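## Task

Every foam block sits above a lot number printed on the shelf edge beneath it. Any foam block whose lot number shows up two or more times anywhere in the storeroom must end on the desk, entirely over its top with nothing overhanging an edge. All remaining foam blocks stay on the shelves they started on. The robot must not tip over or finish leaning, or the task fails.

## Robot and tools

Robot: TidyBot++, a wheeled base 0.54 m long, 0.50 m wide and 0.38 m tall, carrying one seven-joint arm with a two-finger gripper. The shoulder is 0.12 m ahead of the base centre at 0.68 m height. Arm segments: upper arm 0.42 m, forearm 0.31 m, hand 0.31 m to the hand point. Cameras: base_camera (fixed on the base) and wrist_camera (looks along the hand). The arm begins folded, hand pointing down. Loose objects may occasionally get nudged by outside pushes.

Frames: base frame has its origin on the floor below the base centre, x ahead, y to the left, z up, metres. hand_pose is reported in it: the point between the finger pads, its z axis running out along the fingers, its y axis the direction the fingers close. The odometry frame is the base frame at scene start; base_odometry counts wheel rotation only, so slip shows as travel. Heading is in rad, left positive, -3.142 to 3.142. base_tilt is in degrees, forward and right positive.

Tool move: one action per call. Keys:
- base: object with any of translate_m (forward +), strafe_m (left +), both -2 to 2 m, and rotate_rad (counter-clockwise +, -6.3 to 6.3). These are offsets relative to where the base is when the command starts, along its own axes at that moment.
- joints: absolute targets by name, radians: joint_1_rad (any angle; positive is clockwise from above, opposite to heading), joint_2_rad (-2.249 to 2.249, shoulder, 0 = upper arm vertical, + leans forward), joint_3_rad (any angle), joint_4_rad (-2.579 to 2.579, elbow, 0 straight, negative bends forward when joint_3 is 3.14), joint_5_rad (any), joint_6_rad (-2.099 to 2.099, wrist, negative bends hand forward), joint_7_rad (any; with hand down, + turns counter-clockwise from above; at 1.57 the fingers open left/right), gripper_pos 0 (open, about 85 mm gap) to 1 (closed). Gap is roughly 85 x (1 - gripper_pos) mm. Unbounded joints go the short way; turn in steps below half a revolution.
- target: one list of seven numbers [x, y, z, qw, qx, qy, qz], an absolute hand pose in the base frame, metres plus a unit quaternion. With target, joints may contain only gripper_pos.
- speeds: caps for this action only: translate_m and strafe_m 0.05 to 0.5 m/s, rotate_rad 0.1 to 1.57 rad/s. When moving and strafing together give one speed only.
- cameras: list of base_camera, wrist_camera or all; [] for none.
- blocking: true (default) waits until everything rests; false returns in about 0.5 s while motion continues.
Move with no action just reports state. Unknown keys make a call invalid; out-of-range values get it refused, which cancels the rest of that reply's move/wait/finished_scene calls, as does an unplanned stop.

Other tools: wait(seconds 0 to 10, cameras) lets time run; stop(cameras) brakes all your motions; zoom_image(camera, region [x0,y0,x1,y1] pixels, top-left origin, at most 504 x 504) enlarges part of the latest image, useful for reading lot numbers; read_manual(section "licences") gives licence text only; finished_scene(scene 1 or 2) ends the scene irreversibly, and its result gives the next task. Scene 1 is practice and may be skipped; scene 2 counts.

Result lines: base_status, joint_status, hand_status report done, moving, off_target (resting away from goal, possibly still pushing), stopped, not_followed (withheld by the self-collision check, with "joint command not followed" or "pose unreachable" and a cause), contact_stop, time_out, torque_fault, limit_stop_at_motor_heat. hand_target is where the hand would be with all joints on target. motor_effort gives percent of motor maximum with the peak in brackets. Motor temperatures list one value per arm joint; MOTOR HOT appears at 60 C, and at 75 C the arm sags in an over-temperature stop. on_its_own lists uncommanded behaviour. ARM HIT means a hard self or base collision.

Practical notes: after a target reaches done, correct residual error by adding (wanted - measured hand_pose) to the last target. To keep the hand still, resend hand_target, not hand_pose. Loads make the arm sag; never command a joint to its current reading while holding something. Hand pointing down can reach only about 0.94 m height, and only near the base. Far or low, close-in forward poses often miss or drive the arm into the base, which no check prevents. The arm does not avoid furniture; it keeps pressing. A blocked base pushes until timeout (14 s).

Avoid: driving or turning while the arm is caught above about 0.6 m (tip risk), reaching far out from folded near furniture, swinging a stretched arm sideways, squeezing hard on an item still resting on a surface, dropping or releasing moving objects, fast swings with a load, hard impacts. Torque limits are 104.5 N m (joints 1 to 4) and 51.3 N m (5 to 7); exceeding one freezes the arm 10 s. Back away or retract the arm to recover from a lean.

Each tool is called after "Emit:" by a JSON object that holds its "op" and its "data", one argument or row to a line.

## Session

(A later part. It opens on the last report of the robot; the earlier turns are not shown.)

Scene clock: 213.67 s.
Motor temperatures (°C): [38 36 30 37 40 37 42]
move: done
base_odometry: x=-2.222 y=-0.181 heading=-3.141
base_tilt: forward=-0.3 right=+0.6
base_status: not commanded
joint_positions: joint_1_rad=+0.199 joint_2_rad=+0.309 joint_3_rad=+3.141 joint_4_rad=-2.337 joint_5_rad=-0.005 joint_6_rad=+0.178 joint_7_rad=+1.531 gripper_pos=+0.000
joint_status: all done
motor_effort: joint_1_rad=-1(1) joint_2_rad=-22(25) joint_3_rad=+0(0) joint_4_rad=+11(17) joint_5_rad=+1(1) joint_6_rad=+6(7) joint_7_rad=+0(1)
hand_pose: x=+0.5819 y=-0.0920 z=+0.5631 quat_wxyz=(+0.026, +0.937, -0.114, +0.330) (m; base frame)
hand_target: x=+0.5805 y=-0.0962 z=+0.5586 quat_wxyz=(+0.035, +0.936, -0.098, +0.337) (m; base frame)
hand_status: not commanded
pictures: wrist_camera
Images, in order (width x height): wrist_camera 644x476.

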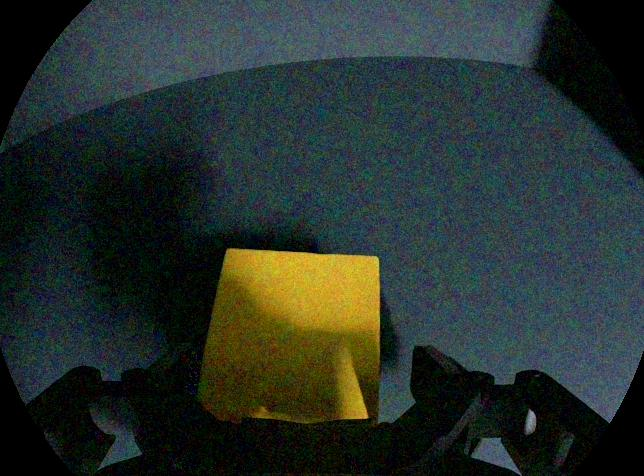

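Emit:
{"op": "move", "data": {
  "base": {"strafe_m":0.01,"translate_m":0.015},
  "cameras": []
}}

Emit:
{"op": "move", "data": {
  "joints": {"gripper_pos":0.62},
  "cameras": ["wrist_camera"]
}}

Emit:
{"op": "move", "data": {
  "joints": {"joint_2_rad":0.105,"joint_4_rad":-2.23,"joint_6_rad":-0.04},
  "cameras": ["wrist_camera"]
}}

Scene clock: 215.73 s.
Motor temperatures (°C): [38 36 30 37 40 37 42]
move: done
base_odometry: x=-2.237 y=-0.191 heading=-3.141
base_tilt: forward=-0.3 right=+0.6
base_status: done
joint_positions: joint_1_rad=+0.201 joint_2_rad=+0.310 joint_3_rad=+3.141 joint_4_rad=-2.338 joint_5_rad=-0.005 joint_6_rad=+0.183 joint_7_rad=+1.531 gripper_pos=+0.000
joint_status: not commanded
motor_effort: joint_1_rad=-1(2) joint_2_rad=-22(24) joint_3_rad=+0(2) joint_4_rad=+11(12) joint_5_rad=+1(1) joint_6_rad=+5(7) joint_7_rad=+0(0)
hand_pose: x=+0.5819 y=-0.0928 z=+0.5630 quat_wxyz=(+0.026, +0.936, -0.115, +0.331) (m; base frame)
hand_target: x=+0.5805 y=-0.0962 z=+0.5586 quat_wxyz=(+0.035, +0.936, -0.098, +0.337) (m; base frame)
hand_status: not commanded
pictures: none
No camera images: "cameras" was empty.

Scene clock: 216.63 s.
Motor temperatures (°C): [38 36 30 37 40 37 42]
move: off_target
base_odometry: x=-2.237 y=-0.191 heading=-3.141
base_tilt: forward=-0.3 right=+0.6
base_status: not commanded
joint_positions: joint_1_rad=+0.201 joint_2_rad=+0.309 joint_3_rad=+3.141 joint_4_rad=-2.338 joint_5_rad=-0.005 joint_6_rad=+0.186 joint_7_rad=+1.531 gripper_pos=+0.389
joint_status: gripper_pos off_target (ended at +0.389, target +0.620)
motor_effort: joint_1_rad=-1(1) joint_2_rad=-21(23) joint_3_rad=+0(0) joint_4_rad=+11(12) joint_5_rad=+1(1) joint_6_rad=+5(6) joint_7_rad=+0(1)
hand_pose: x=+0.5828 y=-0.0930 z=+0.5642 quat_wxyz=(+0.026, +0.936, -0.115, +0.333) (m; base frame)
hand_target: x=+0.5805 y=-0.0962 z=+0.5586 quat_wxyz=(+0.035, +0.936, -0.098, +0.337) (m; base frame)
hand_status: not commanded
pictures: wrist_camera
Images, in order (width x height): wrist_camera 644x476.

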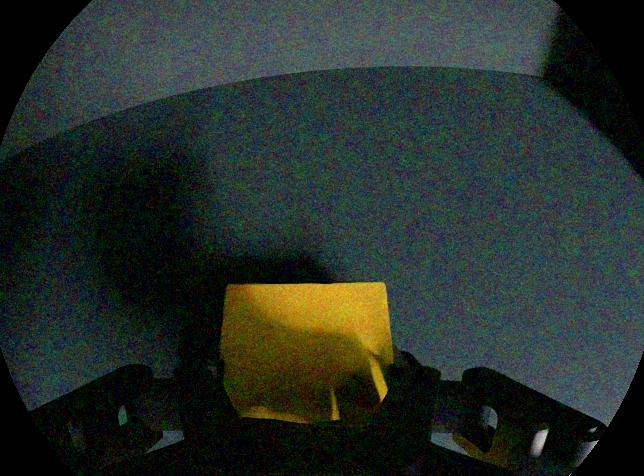

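Scene clock: 217.93 s.
Motor temperatures (°C): [38 36 30 37 40 37 42]
move: done
base_odometry: x=-2.237 y=-0.191 heading=-3.141
base_tilt: forward=-0.3 right=+0.6
base_status: not commanded
joint_positions: joint_1_rad=+0.201 joint_2_rad=+0.104 joint_3_rad=+3.141 joint_4_rad=-2.243 joint_5_rad=-0.005 joint_6_rad=+0.010 joint_7_rad=+1.531 gripper_pos=+0.389
joint_status: all done
motor_effort: joint_1_rad=+0(1) joint_2_rad=-19(25) joint_3_rad=+0(0) joint_4_rad=+16(17) joint_5_rad=+1(1) joint_6_rad=+6(7) joint_7_rad=+0(1)
hand_pose: x=+0.6019 y=-0.0966 z=+0.6644 quat_wxyz=(+0.031, +0.913, -0.112, +0.390) (m; base frame)
hand_target: x=+0.5957 y=-0.0994 z=+0.6585 quat_wxyz=(+0.039, +0.922, -0.097, +0.372) (m; base frame)
hand_status: not commanded
pictures: wrist_camera
Images, in order (width x height): wrist_camera 644x476.

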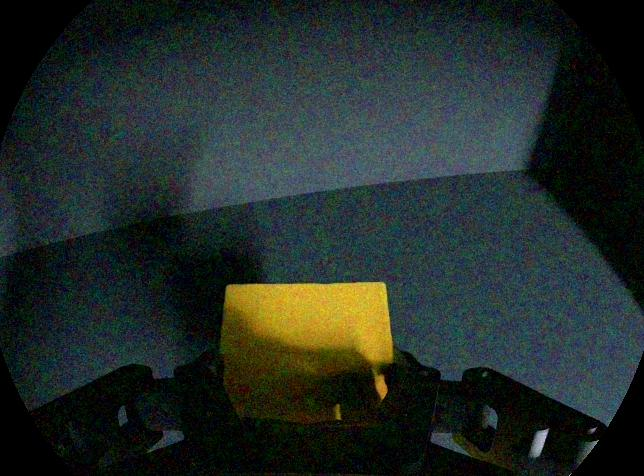

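Emit:
{"op": "move", "data": {
  "base": {"translate_m":-0.7},
  "cameras": []
}}

Emit:
{"op": "move", "data": {
  "base": {"translate_m":-1.794,"strafe_m":-0.15},
  "joints": {"joint_1_rad":1.57,"joint_2_rad":0.0,"joint_4_rad":-1.38,"joint_6_rad":-0.95},
  "cameras": ["wrist_camera"]
}}

Emit:
{"op": "move", "data": {
  "base": {"strafe_m":-0.474},
  "cameras": ["wrist_camera"]
}}

Emit:
{"op": "move", "data": {
  "joints": {"joint_2_rad":0.113,"joint_4_rad":-1.70,"joint_6_rad":-0.62},
  "cameras": ["wrist_camera"]
}}

Scene clock: 221.27 s.
Motor temperatures (°C): [38 36 30 37 40 37 42]
move: done
base_odometry: x=-1.537 y=-0.190 heading=-3.141
base_tilt: forward=-0.4 right=+0.6
base_status: done
joint_positions: joint_1_rad=+0.201 joint_2_rad=+0.102 joint_3_rad=+3.141 joint_4_rad=-2.241 joint_5_rad=-0.005 joint_6_rad=+0.004 joint_7_rad=+1.531 gripper_pos=+0.389
joint_status: not commanded
motor_effort: joint_1_rad=+0(2) joint_2_rad=-20(22) joint_3_rad=+0(1) joint_4_rad=+16(18) joint_5_rad=+1(1) joint_6_rad=+7(8) joint_7_rad=+0(1)
hand_pose: x=+0.6015 y=-0.0965 z=+0.6648 quat_wxyz=(+0.030, +0.914, -0.112, +0.389) (m; base frame)
hand_target: x=+0.5957 y=-0.0994 z=+0.6585 quat_wxyz=(+0.039, +0.922, -0.097, +0.372) (m; base frame)
hand_status: not commanded
pictures: none
No camera images: "cameras" was empty.

Scene clock: 226.23 s.
Motor temperatures (°C): [38 36 30 37 40 37 42]
move: done
base_odometry: x=+0.257 y=-0.040 heading=-3.142
base_tilt: forward=-0.4 right=+0.6
base_status: done
joint_positions: joint_1_rad=+1.559 joint_2_rad=+0.007 joint_3_rad=+3.141 joint_4_rad=-1.395 joint_5_rad=-0.005 joint_6_rad=-0.902 joint_7_rad=+1.531 gripper_pos=+0.389
joint_status: all done
motor_effort: joint_1_rad=-1(4) joint_2_rad=-21(24) joint_3_rad=+0(2) joint_4_rad=+20(22) joint_5_rad=+0(1) joint_6_rad=+7(8) joint_7_rad=+0(1)
hand_pose: x=+0.1281 y=-0.5442 z=+0.9467 quat_wxyz=(+0.278, +0.637, -0.655, +0.296) (m; base frame)
hand_target: x=+0.1216 y=-0.5344 z=+0.9479 quat_wxyz=(+0.279, +0.650, -0.649, +0.280) (m; base frame)
hand_status: not commanded
pictures: wrist_camera
Images, in order (width x height): wrist_camera 644x476.

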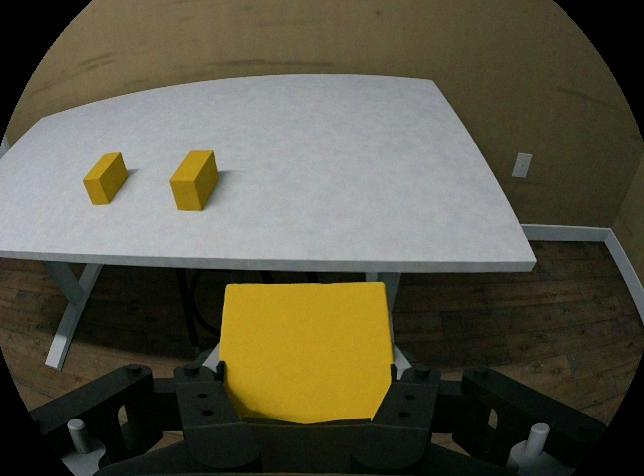

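Scene clock: 228.57 s.
Motor temperatures (°C): [38 36 30 37 40 37 42]
move: done
base_odometry: x=+0.257 y=+0.434 heading=+3.141
base_tilt: forward=-0.3 right=+0.6
base_status: done
joint_positions: joint_1_rad=+1.559 joint_2_rad=+0.001 joint_3_rad=+3.141 joint_4_rad=-1.394 joint_5_rad=-0.005 joint_6_rad=-0.906 joint_7_rad=+1.531 gripper_pos=+0.389
joint_status: not commanded
motor_effort: joint_1_rad=-1(1) joint_2_rad=-21(24) joint_3_rad=+0(1) joint_4_rad=+22(23) joint_5_rad=+0(1) joint_6_rad=+7(8) joint_7_rad=+0(1)
hand_pose: x=+0.1280 y=-0.5419 z=+0.9504 quat_wxyz=(+0.280, +0.636, -0.655, +0.298) (m; base frame)
hand_target: x=+0.1216 y=-0.5344 z=+0.9479 quat_wxyz=(+0.279, +0.650, -0.649, +0.280) (m; base frame)
hand_status: not commanded
pictures: wrist_camera
Images, in order (width x height): wrist_camera 644x476.

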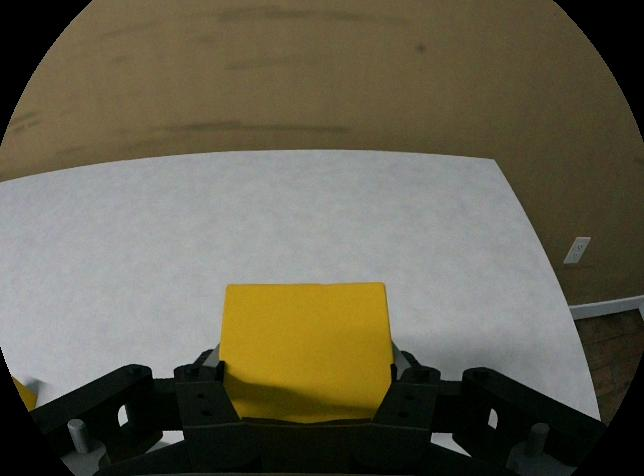

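Scene clock: 230.03 s.
Motor temperatures (°C): [38 36 30 37 40 37 42]
move: done
base_odometry: x=+0.257 y=+0.434 heading=+3.141
base_tilt: forward=-0.4 right=+0.6
base_status: not commanded
joint_positions: joint_1_rad=+1.559 joint_2_rad=+0.100 joint_3_rad=+3.141 joint_4_rad=-1.676 joint_5_rad=-0.005 joint_6_rad=-0.677 joint_7_rad=+1.531 gripper_pos=+0.389
joint_status: all done
motor_effort: joint_1_rad=+0(1) joint_2_rad=-23(26) joint_3_rad=+0(0) joint_4_rad=+20(22) joint_5_rad=+0(1) joint_6_rad=+5(7) joint_7_rad=+0(1)
hand_pose: x=+0.1278 y=-0.5474 z=+0.7960 quat_wxyz=(+0.231, +0.656, -0.676, +0.246) (m; base frame)
hand_target: x=+0.1216 y=-0.5552 z=+0.7881 quat_wxyz=(+0.245, +0.664, -0.663, +0.246) (m; base frame)
hand_status: not commanded
pictures: wrist_camera
Images, in order (width x height): wrist_camera 644x476.

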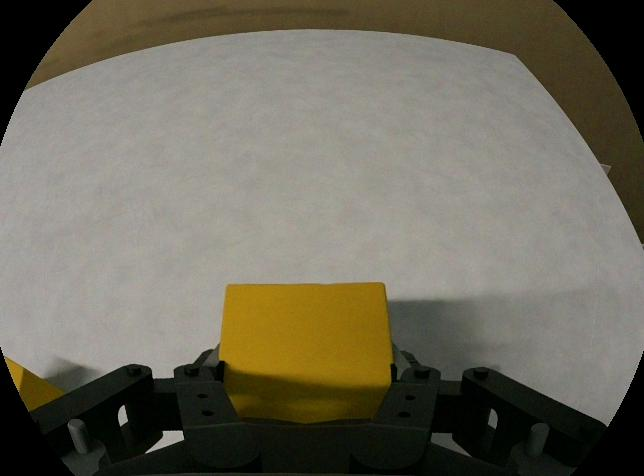

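Emit:
{"op": "move", "data": {
  "joints": {"joint_2_rad":0.125,"joint_4_rad":-1.75,"joint_6_rad":-0.57},
  "cameras": []
}}

Emit:
{"op": "move", "data": {
  "joints": {"joint_2_rad":0.135,"joint_4_rad":-1.78,"joint_6_rad":-0.54},
  "cameras": ["wrist_camera"]
}}

Emit:
{"op": "move", "data": {
  "joints": {"joint_2_rad":0.145,"joint_4_rad":-1.81,"joint_6_rad":-0.51},
  "cameras": ["wrist_camera"]
}}

Scene clock: 231.30 s.
Motor temperatures (°C): [38 36 30 37 40 37 42]
move: done
base_odometry: x=+0.257 y=+0.434 heading=+3.141
base_tilt: forward=-0.4 right=+0.6
base_status: not commanded
joint_positions: joint_1_rad=+1.559 joint_2_rad=+0.105 joint_3_rad=+3.141 joint_4_rad=-1.725 joint_5_rad=-0.005 joint_6_rad=-0.623 joint_7_rad=+1.531 gripper_pos=+0.389
joint_status: all done
motor_effort: joint_1_rad=+0(1) joint_2_rad=-23(25) joint_3_rad=+0(0) joint_4_rad=+20(22) joint_5_rad=+1(1) joint_6_rad=+6(7) joint_7_rad=+0(1)
hand_pose: x=+0.1278 y=-0.5457 z=+0.7795 quat_wxyz=(+0.231, +0.655, -0.676, +0.246) (m; base frame)
hand_target: x=+0.1216 y=-0.5521 z=+0.7664 quat_wxyz=(+0.241, +0.665, -0.664, +0.242) (m; base frame)
hand_status: not commanded
pictures: none
No camera images: "cameras" was empty.

Scene clock: 232.03 s.
Motor temperatures (°C): [38 36 30 37 40 37 42]
move: done
base_odometry: x=+0.257 y=+0.434 heading=+3.141
base_tilt: forward=-0.3 right=+0.6
base_status: not commanded
joint_positions: joint_1_rad=+1.559 joint_2_rad=+0.112 joint_3_rad=+3.141 joint_4_rad=-1.754 joint_5_rad=-0.005 joint_6_rad=-0.591 joint_7_rad=+1.531 gripper_pos=+0.389
joint_status: all done
motor_effort: joint_1_rad=-1(1) joint_2_rad=-24(24) joint_3_rad=+0(0) joint_4_rad=+20(22) joint_5_rad=+1(1) joint_6_rad=+6(7) joint_7_rad=+0(1)
hand_pose: x=+0.1277 y=-0.5445 z=+0.7673 quat_wxyz=(+0.230, +0.656, -0.676, +0.245) (m; base frame)
hand_target: x=+0.1216 y=-0.5499 z=+0.7519 quat_wxyz=(+0.238, +0.666, -0.665, +0.238) (m; base frame)
hand_status: not commanded
pictures: wrist_camera
Images, in order (width x height): wrist_camera 644x476.

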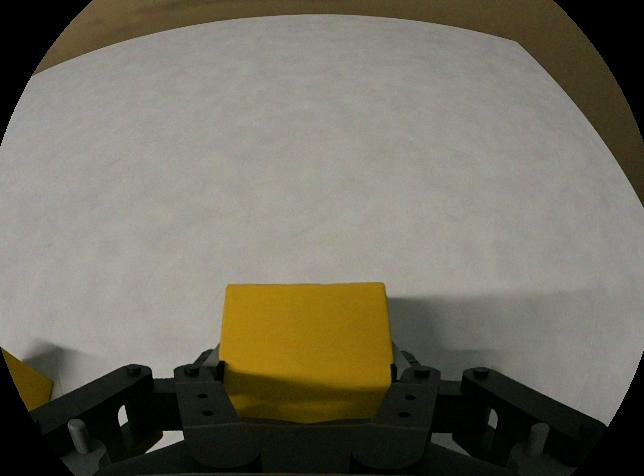

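Scene clock: 232.77 s.
Motor temperatures (°C): [38 36 30 37 40 37 42]
move: done
base_odometry: x=+0.257 y=+0.434 heading=+3.141
base_tilt: forward=-0.4 right=+0.6
base_status: not commanded
joint_positions: joint_1_rad=+1.559 joint_2_rad=+0.121 joint_3_rad=+3.141 joint_4_rad=-1.784 joint_5_rad=-0.005 joint_6_rad=-0.561 joint_7_rad=+1.531 gripper_pos=+0.389
joint_status: all done
motor_effort: joint_1_rad=+0(1) joint_2_rad=-24(25) joint_3_rad=+0(0) joint_4_rad=+20(21) joint_5_rad=+1(1) joint_6_rad=+6(6) joint_7_rad=+0(1)
hand_pose: x=+0.1277 y=-0.5424 z=+0.7533 quat_wxyz=(+0.227, +0.657, -0.677, +0.241) (m; base frame)
hand_target: x=+0.1216 y=-0.5471 z=+0.7376 quat_wxyz=(+0.234, +0.668, -0.667, +0.235) (m; base frame)
hand_status: not commanded
pictures: wrist_camera
Images, in order (width x height): wrist_camera 644x476.

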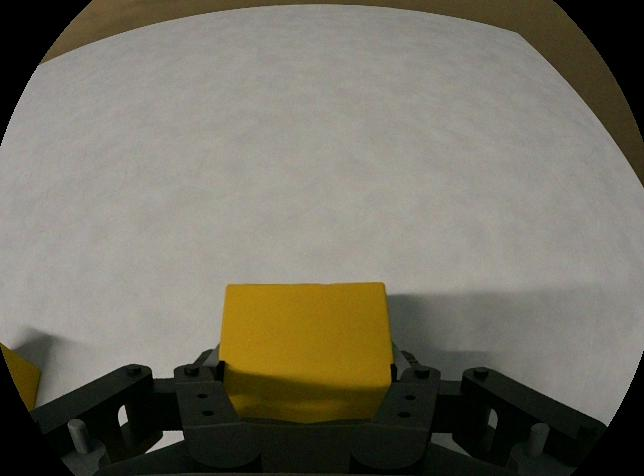

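Emit:
{"op": "move", "data": {
  "joints": {"joint_2_rad":0.152,"joint_4_rad":-1.83,"joint_6_rad":-0.49},
  "cameras": []
}}

Emit:
{"op": "move", "data": {
  "joints": {"joint_2_rad":0.159,"joint_4_rad":-1.85,"joint_6_rad":-0.47},
  "cameras": ["wrist_camera"]
}}

Scene clock: 233.60 s.
Motor temperatures (°C): [38 36 30 37 40 37 42]
move: done
base_odometry: x=+0.257 y=+0.434 heading=+3.141
base_tilt: forward=-0.3 right=+0.6
base_status: not commanded
joint_positions: joint_1_rad=+1.559 joint_2_rad=+0.120 joint_3_rad=+3.141 joint_4_rad=-1.797 joint_5_rad=-0.005 joint_6_rad=-0.542 joint_7_rad=+1.531 gripper_pos=+0.389
joint_status: all done
motor_effort: joint_1_rad=+0(1) joint_2_rad=-20(23) joint_3_rad=+0(1) joint_4_rad=+18(20) joint_5_rad=+1(1) joint_6_rad=+6(7) joint_7_rad=-1(1)
hand_pose: x=+0.1276 y=-0.5426 z=+0.7517 quat_wxyz=(+0.229, +0.656, -0.676, +0.244) (m; base frame)
hand_target: x=+0.1216 y=-0.5451 z=+0.7280 quat_wxyz=(+0.232, +0.668, -0.667, +0.233) (m; base frame)
hand_status: not commanded
pictures: none
No camera images: "cameras" was empty.

Scene clock: 234.17 s.
Motor temperatures (°C): [38 36 30 37 40 37 42]
move: off_target
base_odometry: x=+0.257 y=+0.434 heading=+3.141
base_tilt: forward=-0.4 right=+0.6
base_status: not commanded
joint_positions: joint_1_rad=+1.559 joint_2_rad=+0.116 joint_3_rad=+3.141 joint_4_rad=-1.808 joint_5_rad=-0.005 joint_6_rad=-0.524 joint_7_rad=+1.531 gripper_pos=+0.389
joint_status: joint_2_rad off_target (ended at +0.116, target +0.159); joint_4_rad off_target (ended at -1.808, target -1.850); the others done
motor_effort: joint_1_rad=+0(1) joint_2_rad=-17(20) joint_3_rad=+1(1) joint_4_rad=+17(20) joint_5_rad=+1(1) joint_6_rad=+6(7) joint_7_rad=-1(1)
hand_pose: x=+0.1276 y=-0.5427 z=+0.7515 quat_wxyz=(+0.233, +0.655, -0.675, +0.248) (m; base frame)
hand_target: x=+0.1216 y=-0.5428 z=+0.7185 quat_wxyz=(+0.230, +0.669, -0.668, +0.230) (m; base frame)
hand_status: not commanded
pictures: wrist_camera
Images, in order (width x height): wrist_camera 644x476.

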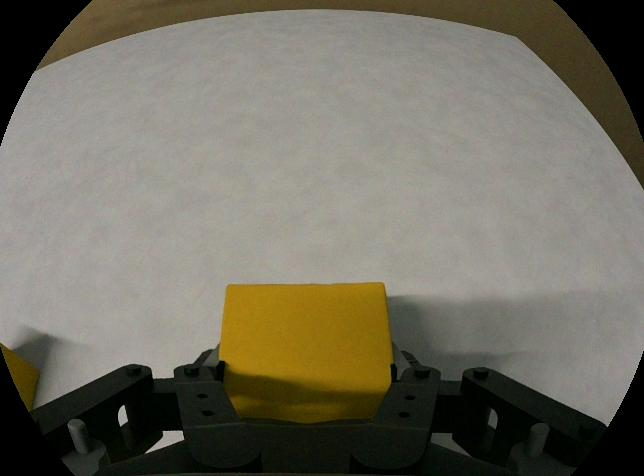

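Contact. Release and withdraw.

Emit:
{"op": "move", "data": {
  "joints": {"joint_2_rad":0.145,"joint_4_rad":-1.81,"joint_6_rad":-0.51},
  "cameras": []
}}

Emit:
{"op": "move", "data": {
  "joints": {"gripper_pos":0.0},
  "cameras": []
}}

Emit:
{"op": "move", "data": {
  "joints": {"joint_2_rad":0.0,"joint_4_rad":-1.38,"joint_6_rad":-0.93},
  "cameras": []
}}

Emit:
{"op": "move", "data": {
  "base": {"strafe_m":0.4},
  "cameras": ["wrist_camera"]
}}

Scene clock: 236.90 s.
Motor temperatures (°C): [38 36 30 37 40 37 42]
move: done
base_odometry: x=+0.257 y=+0.434 heading=+3.141
base_tilt: forward=-0.3 right=+0.6
base_status: not commanded
joint_positions: joint_1_rad=+1.559 joint_2_rad=+0.118 joint_3_rad=+3.141 joint_4_rad=-1.805 joint_5_rad=-0.005 joint_6_rad=-0.524 joint_7_rad=+1.531 gripper_pos=+0.389
joint_status: all done
motor_effort: joint_1_rad=+0(1) joint_2_rad=-18(22) joint_3_rad=+0(1) joint_4_rad=+18(20) joint_5_rad=+1(1) joint_6_rad=+5(7) joint_7_rad=+0(1)
hand_pose: x=+0.1276 y=-0.5439 z=+0.7521 quat_wxyz=(+0.233, +0.655, -0.675, +0.248) (m; base frame)
hand_target: x=+0.1216 y=-0.5471 z=+0.7376 quat_wxyz=(+0.234, +0.668, -0.667, +0.235) (m; base frame)
hand_status: not commanded
pictures: none
No camera images: "cameras" was empty.

Scene clock: 237.80 s.
Motor temperatures (°C): [38 36 30 37 40 37 42]
move: done
base_odometry: x=+0.257 y=+0.434 heading=+3.141
base_tilt: forward=-0.3 right=+0.6
base_status: not commanded
joint_positions: joint_1_rad=+1.559 joint_2_rad=+0.127 joint_3_rad=+3.141 joint_4_rad=-1.805 joint_5_rad=-0.005 joint_6_rad=-0.524 joint_7_rad=+1.531 gripper_pos=+0.000
joint_status: all done
motor_effort: joint_1_rad=-1(1) joint_2_rad=-23(24) joint_3_rad=+0(0) joint_4_rad=+20(20) joint_5_rad=+1(1) joint_6_rad=+6(6) joint_7_rad=+0(1)
hand_pose: x=+0.1276 y=-0.5445 z=+0.7474 quat_wxyz=(+0.230, +0.656, -0.676, +0.245) (m; base frame)
hand_target: x=+0.1216 y=-0.5471 z=+0.7376 quat_wxyz=(+0.234, +0.668, -0.667, +0.235) (m; base frame)
hand_status: not commanded
pictures: none
No camera images: "cameras" was empty.

Scene clock: 239.70 s.
Motor temperatures (°C): [38 36 30 37 40 37 42]
move: done
base_odometry: x=+0.257 y=+0.434 heading=+3.141
base_tilt: forward=-0.3 right=+0.6
base_status: not commanded
joint_positions: joint_1_rad=+1.559 joint_2_rad=-0.002 joint_3_rad=+3.141 joint_4_rad=-1.391 joint_5_rad=-0.005 joint_6_rad=-0.879 joint_7_rad=+1.531 gripper_pos=+0.000
joint_status: all done
motor_effort: joint_1_rad=+0(1) joint_2_rad=-20(26) joint_3_rad=+0(0) joint_4_rad=+21(23) joint_5_rad=+0(1) joint_6_rad=+7(8) joint_7_rad=+0(1)
hand_pose: x=+0.1280 y=-0.5468 z=+0.9592 quat_wxyz=(+0.289, +0.632, -0.650, +0.308) (m; base frame)
hand_target: x=+0.1216 y=-0.5387 z=+0.9525 quat_wxyz=(+0.285, +0.647, -0.646, +0.286) (m; base frame)
hand_status: not commanded
pictures: none
No camera images: "cameras" was empty.

Scene clock: 242.00 s.
Motor temperatures (°C): [38 36 30 37 40 37 42]
move: done
base_odometry: x=+0.257 y=+0.034 heading=+3.141
base_tilt: forward=-0.3 right=+0.6
base_status: done
joint_positions: joint_1_rad=+1.561 joint_2_rad=-0.014 joint_3_rad=+3.141 joint_4_rad=-1.390 joint_5_rad=-0.005 joint_6_rad=-0.887 joint_7_rad=+1.531 gripper_pos=+0.000
joint_status: not commanded
motor_effort: joint_1_rad=+0(2) joint_2_rad=-19(25) joint_3_rad=+0(2) joint_4_rad=+21(22) joint_5_rad=+1(1) joint_6_rad=+7(8) joint_7_rad=+0(1)
hand_pose: x=+0.1272 y=-0.5422 z=+0.9645 quat_wxyz=(+0.291, +0.630, -0.650, +0.310) (m; base frame)
hand_target: x=+0.1216 y=-0.5387 z=+0.9525 quat_wxyz=(+0.285, +0.647, -0.646, +0.286) (m; base frame)
hand_status: not commanded
pictures: wrist_camera
Images, in order (width x height): wrist_camera 644x476.

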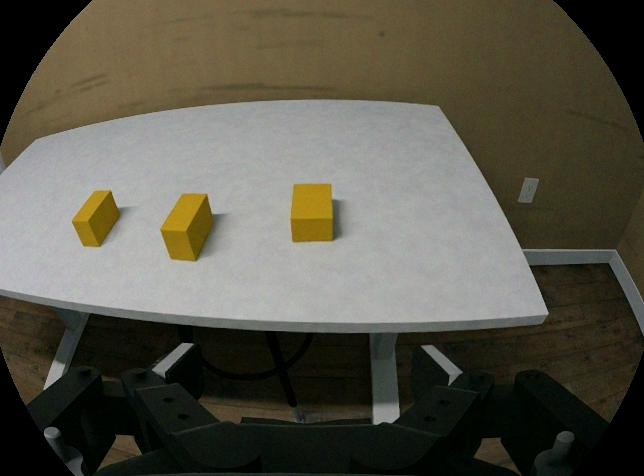

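Emit:
{"op": "finished_scene", "data": {
  "scene": 2
}}

The scene is finished: the task was done.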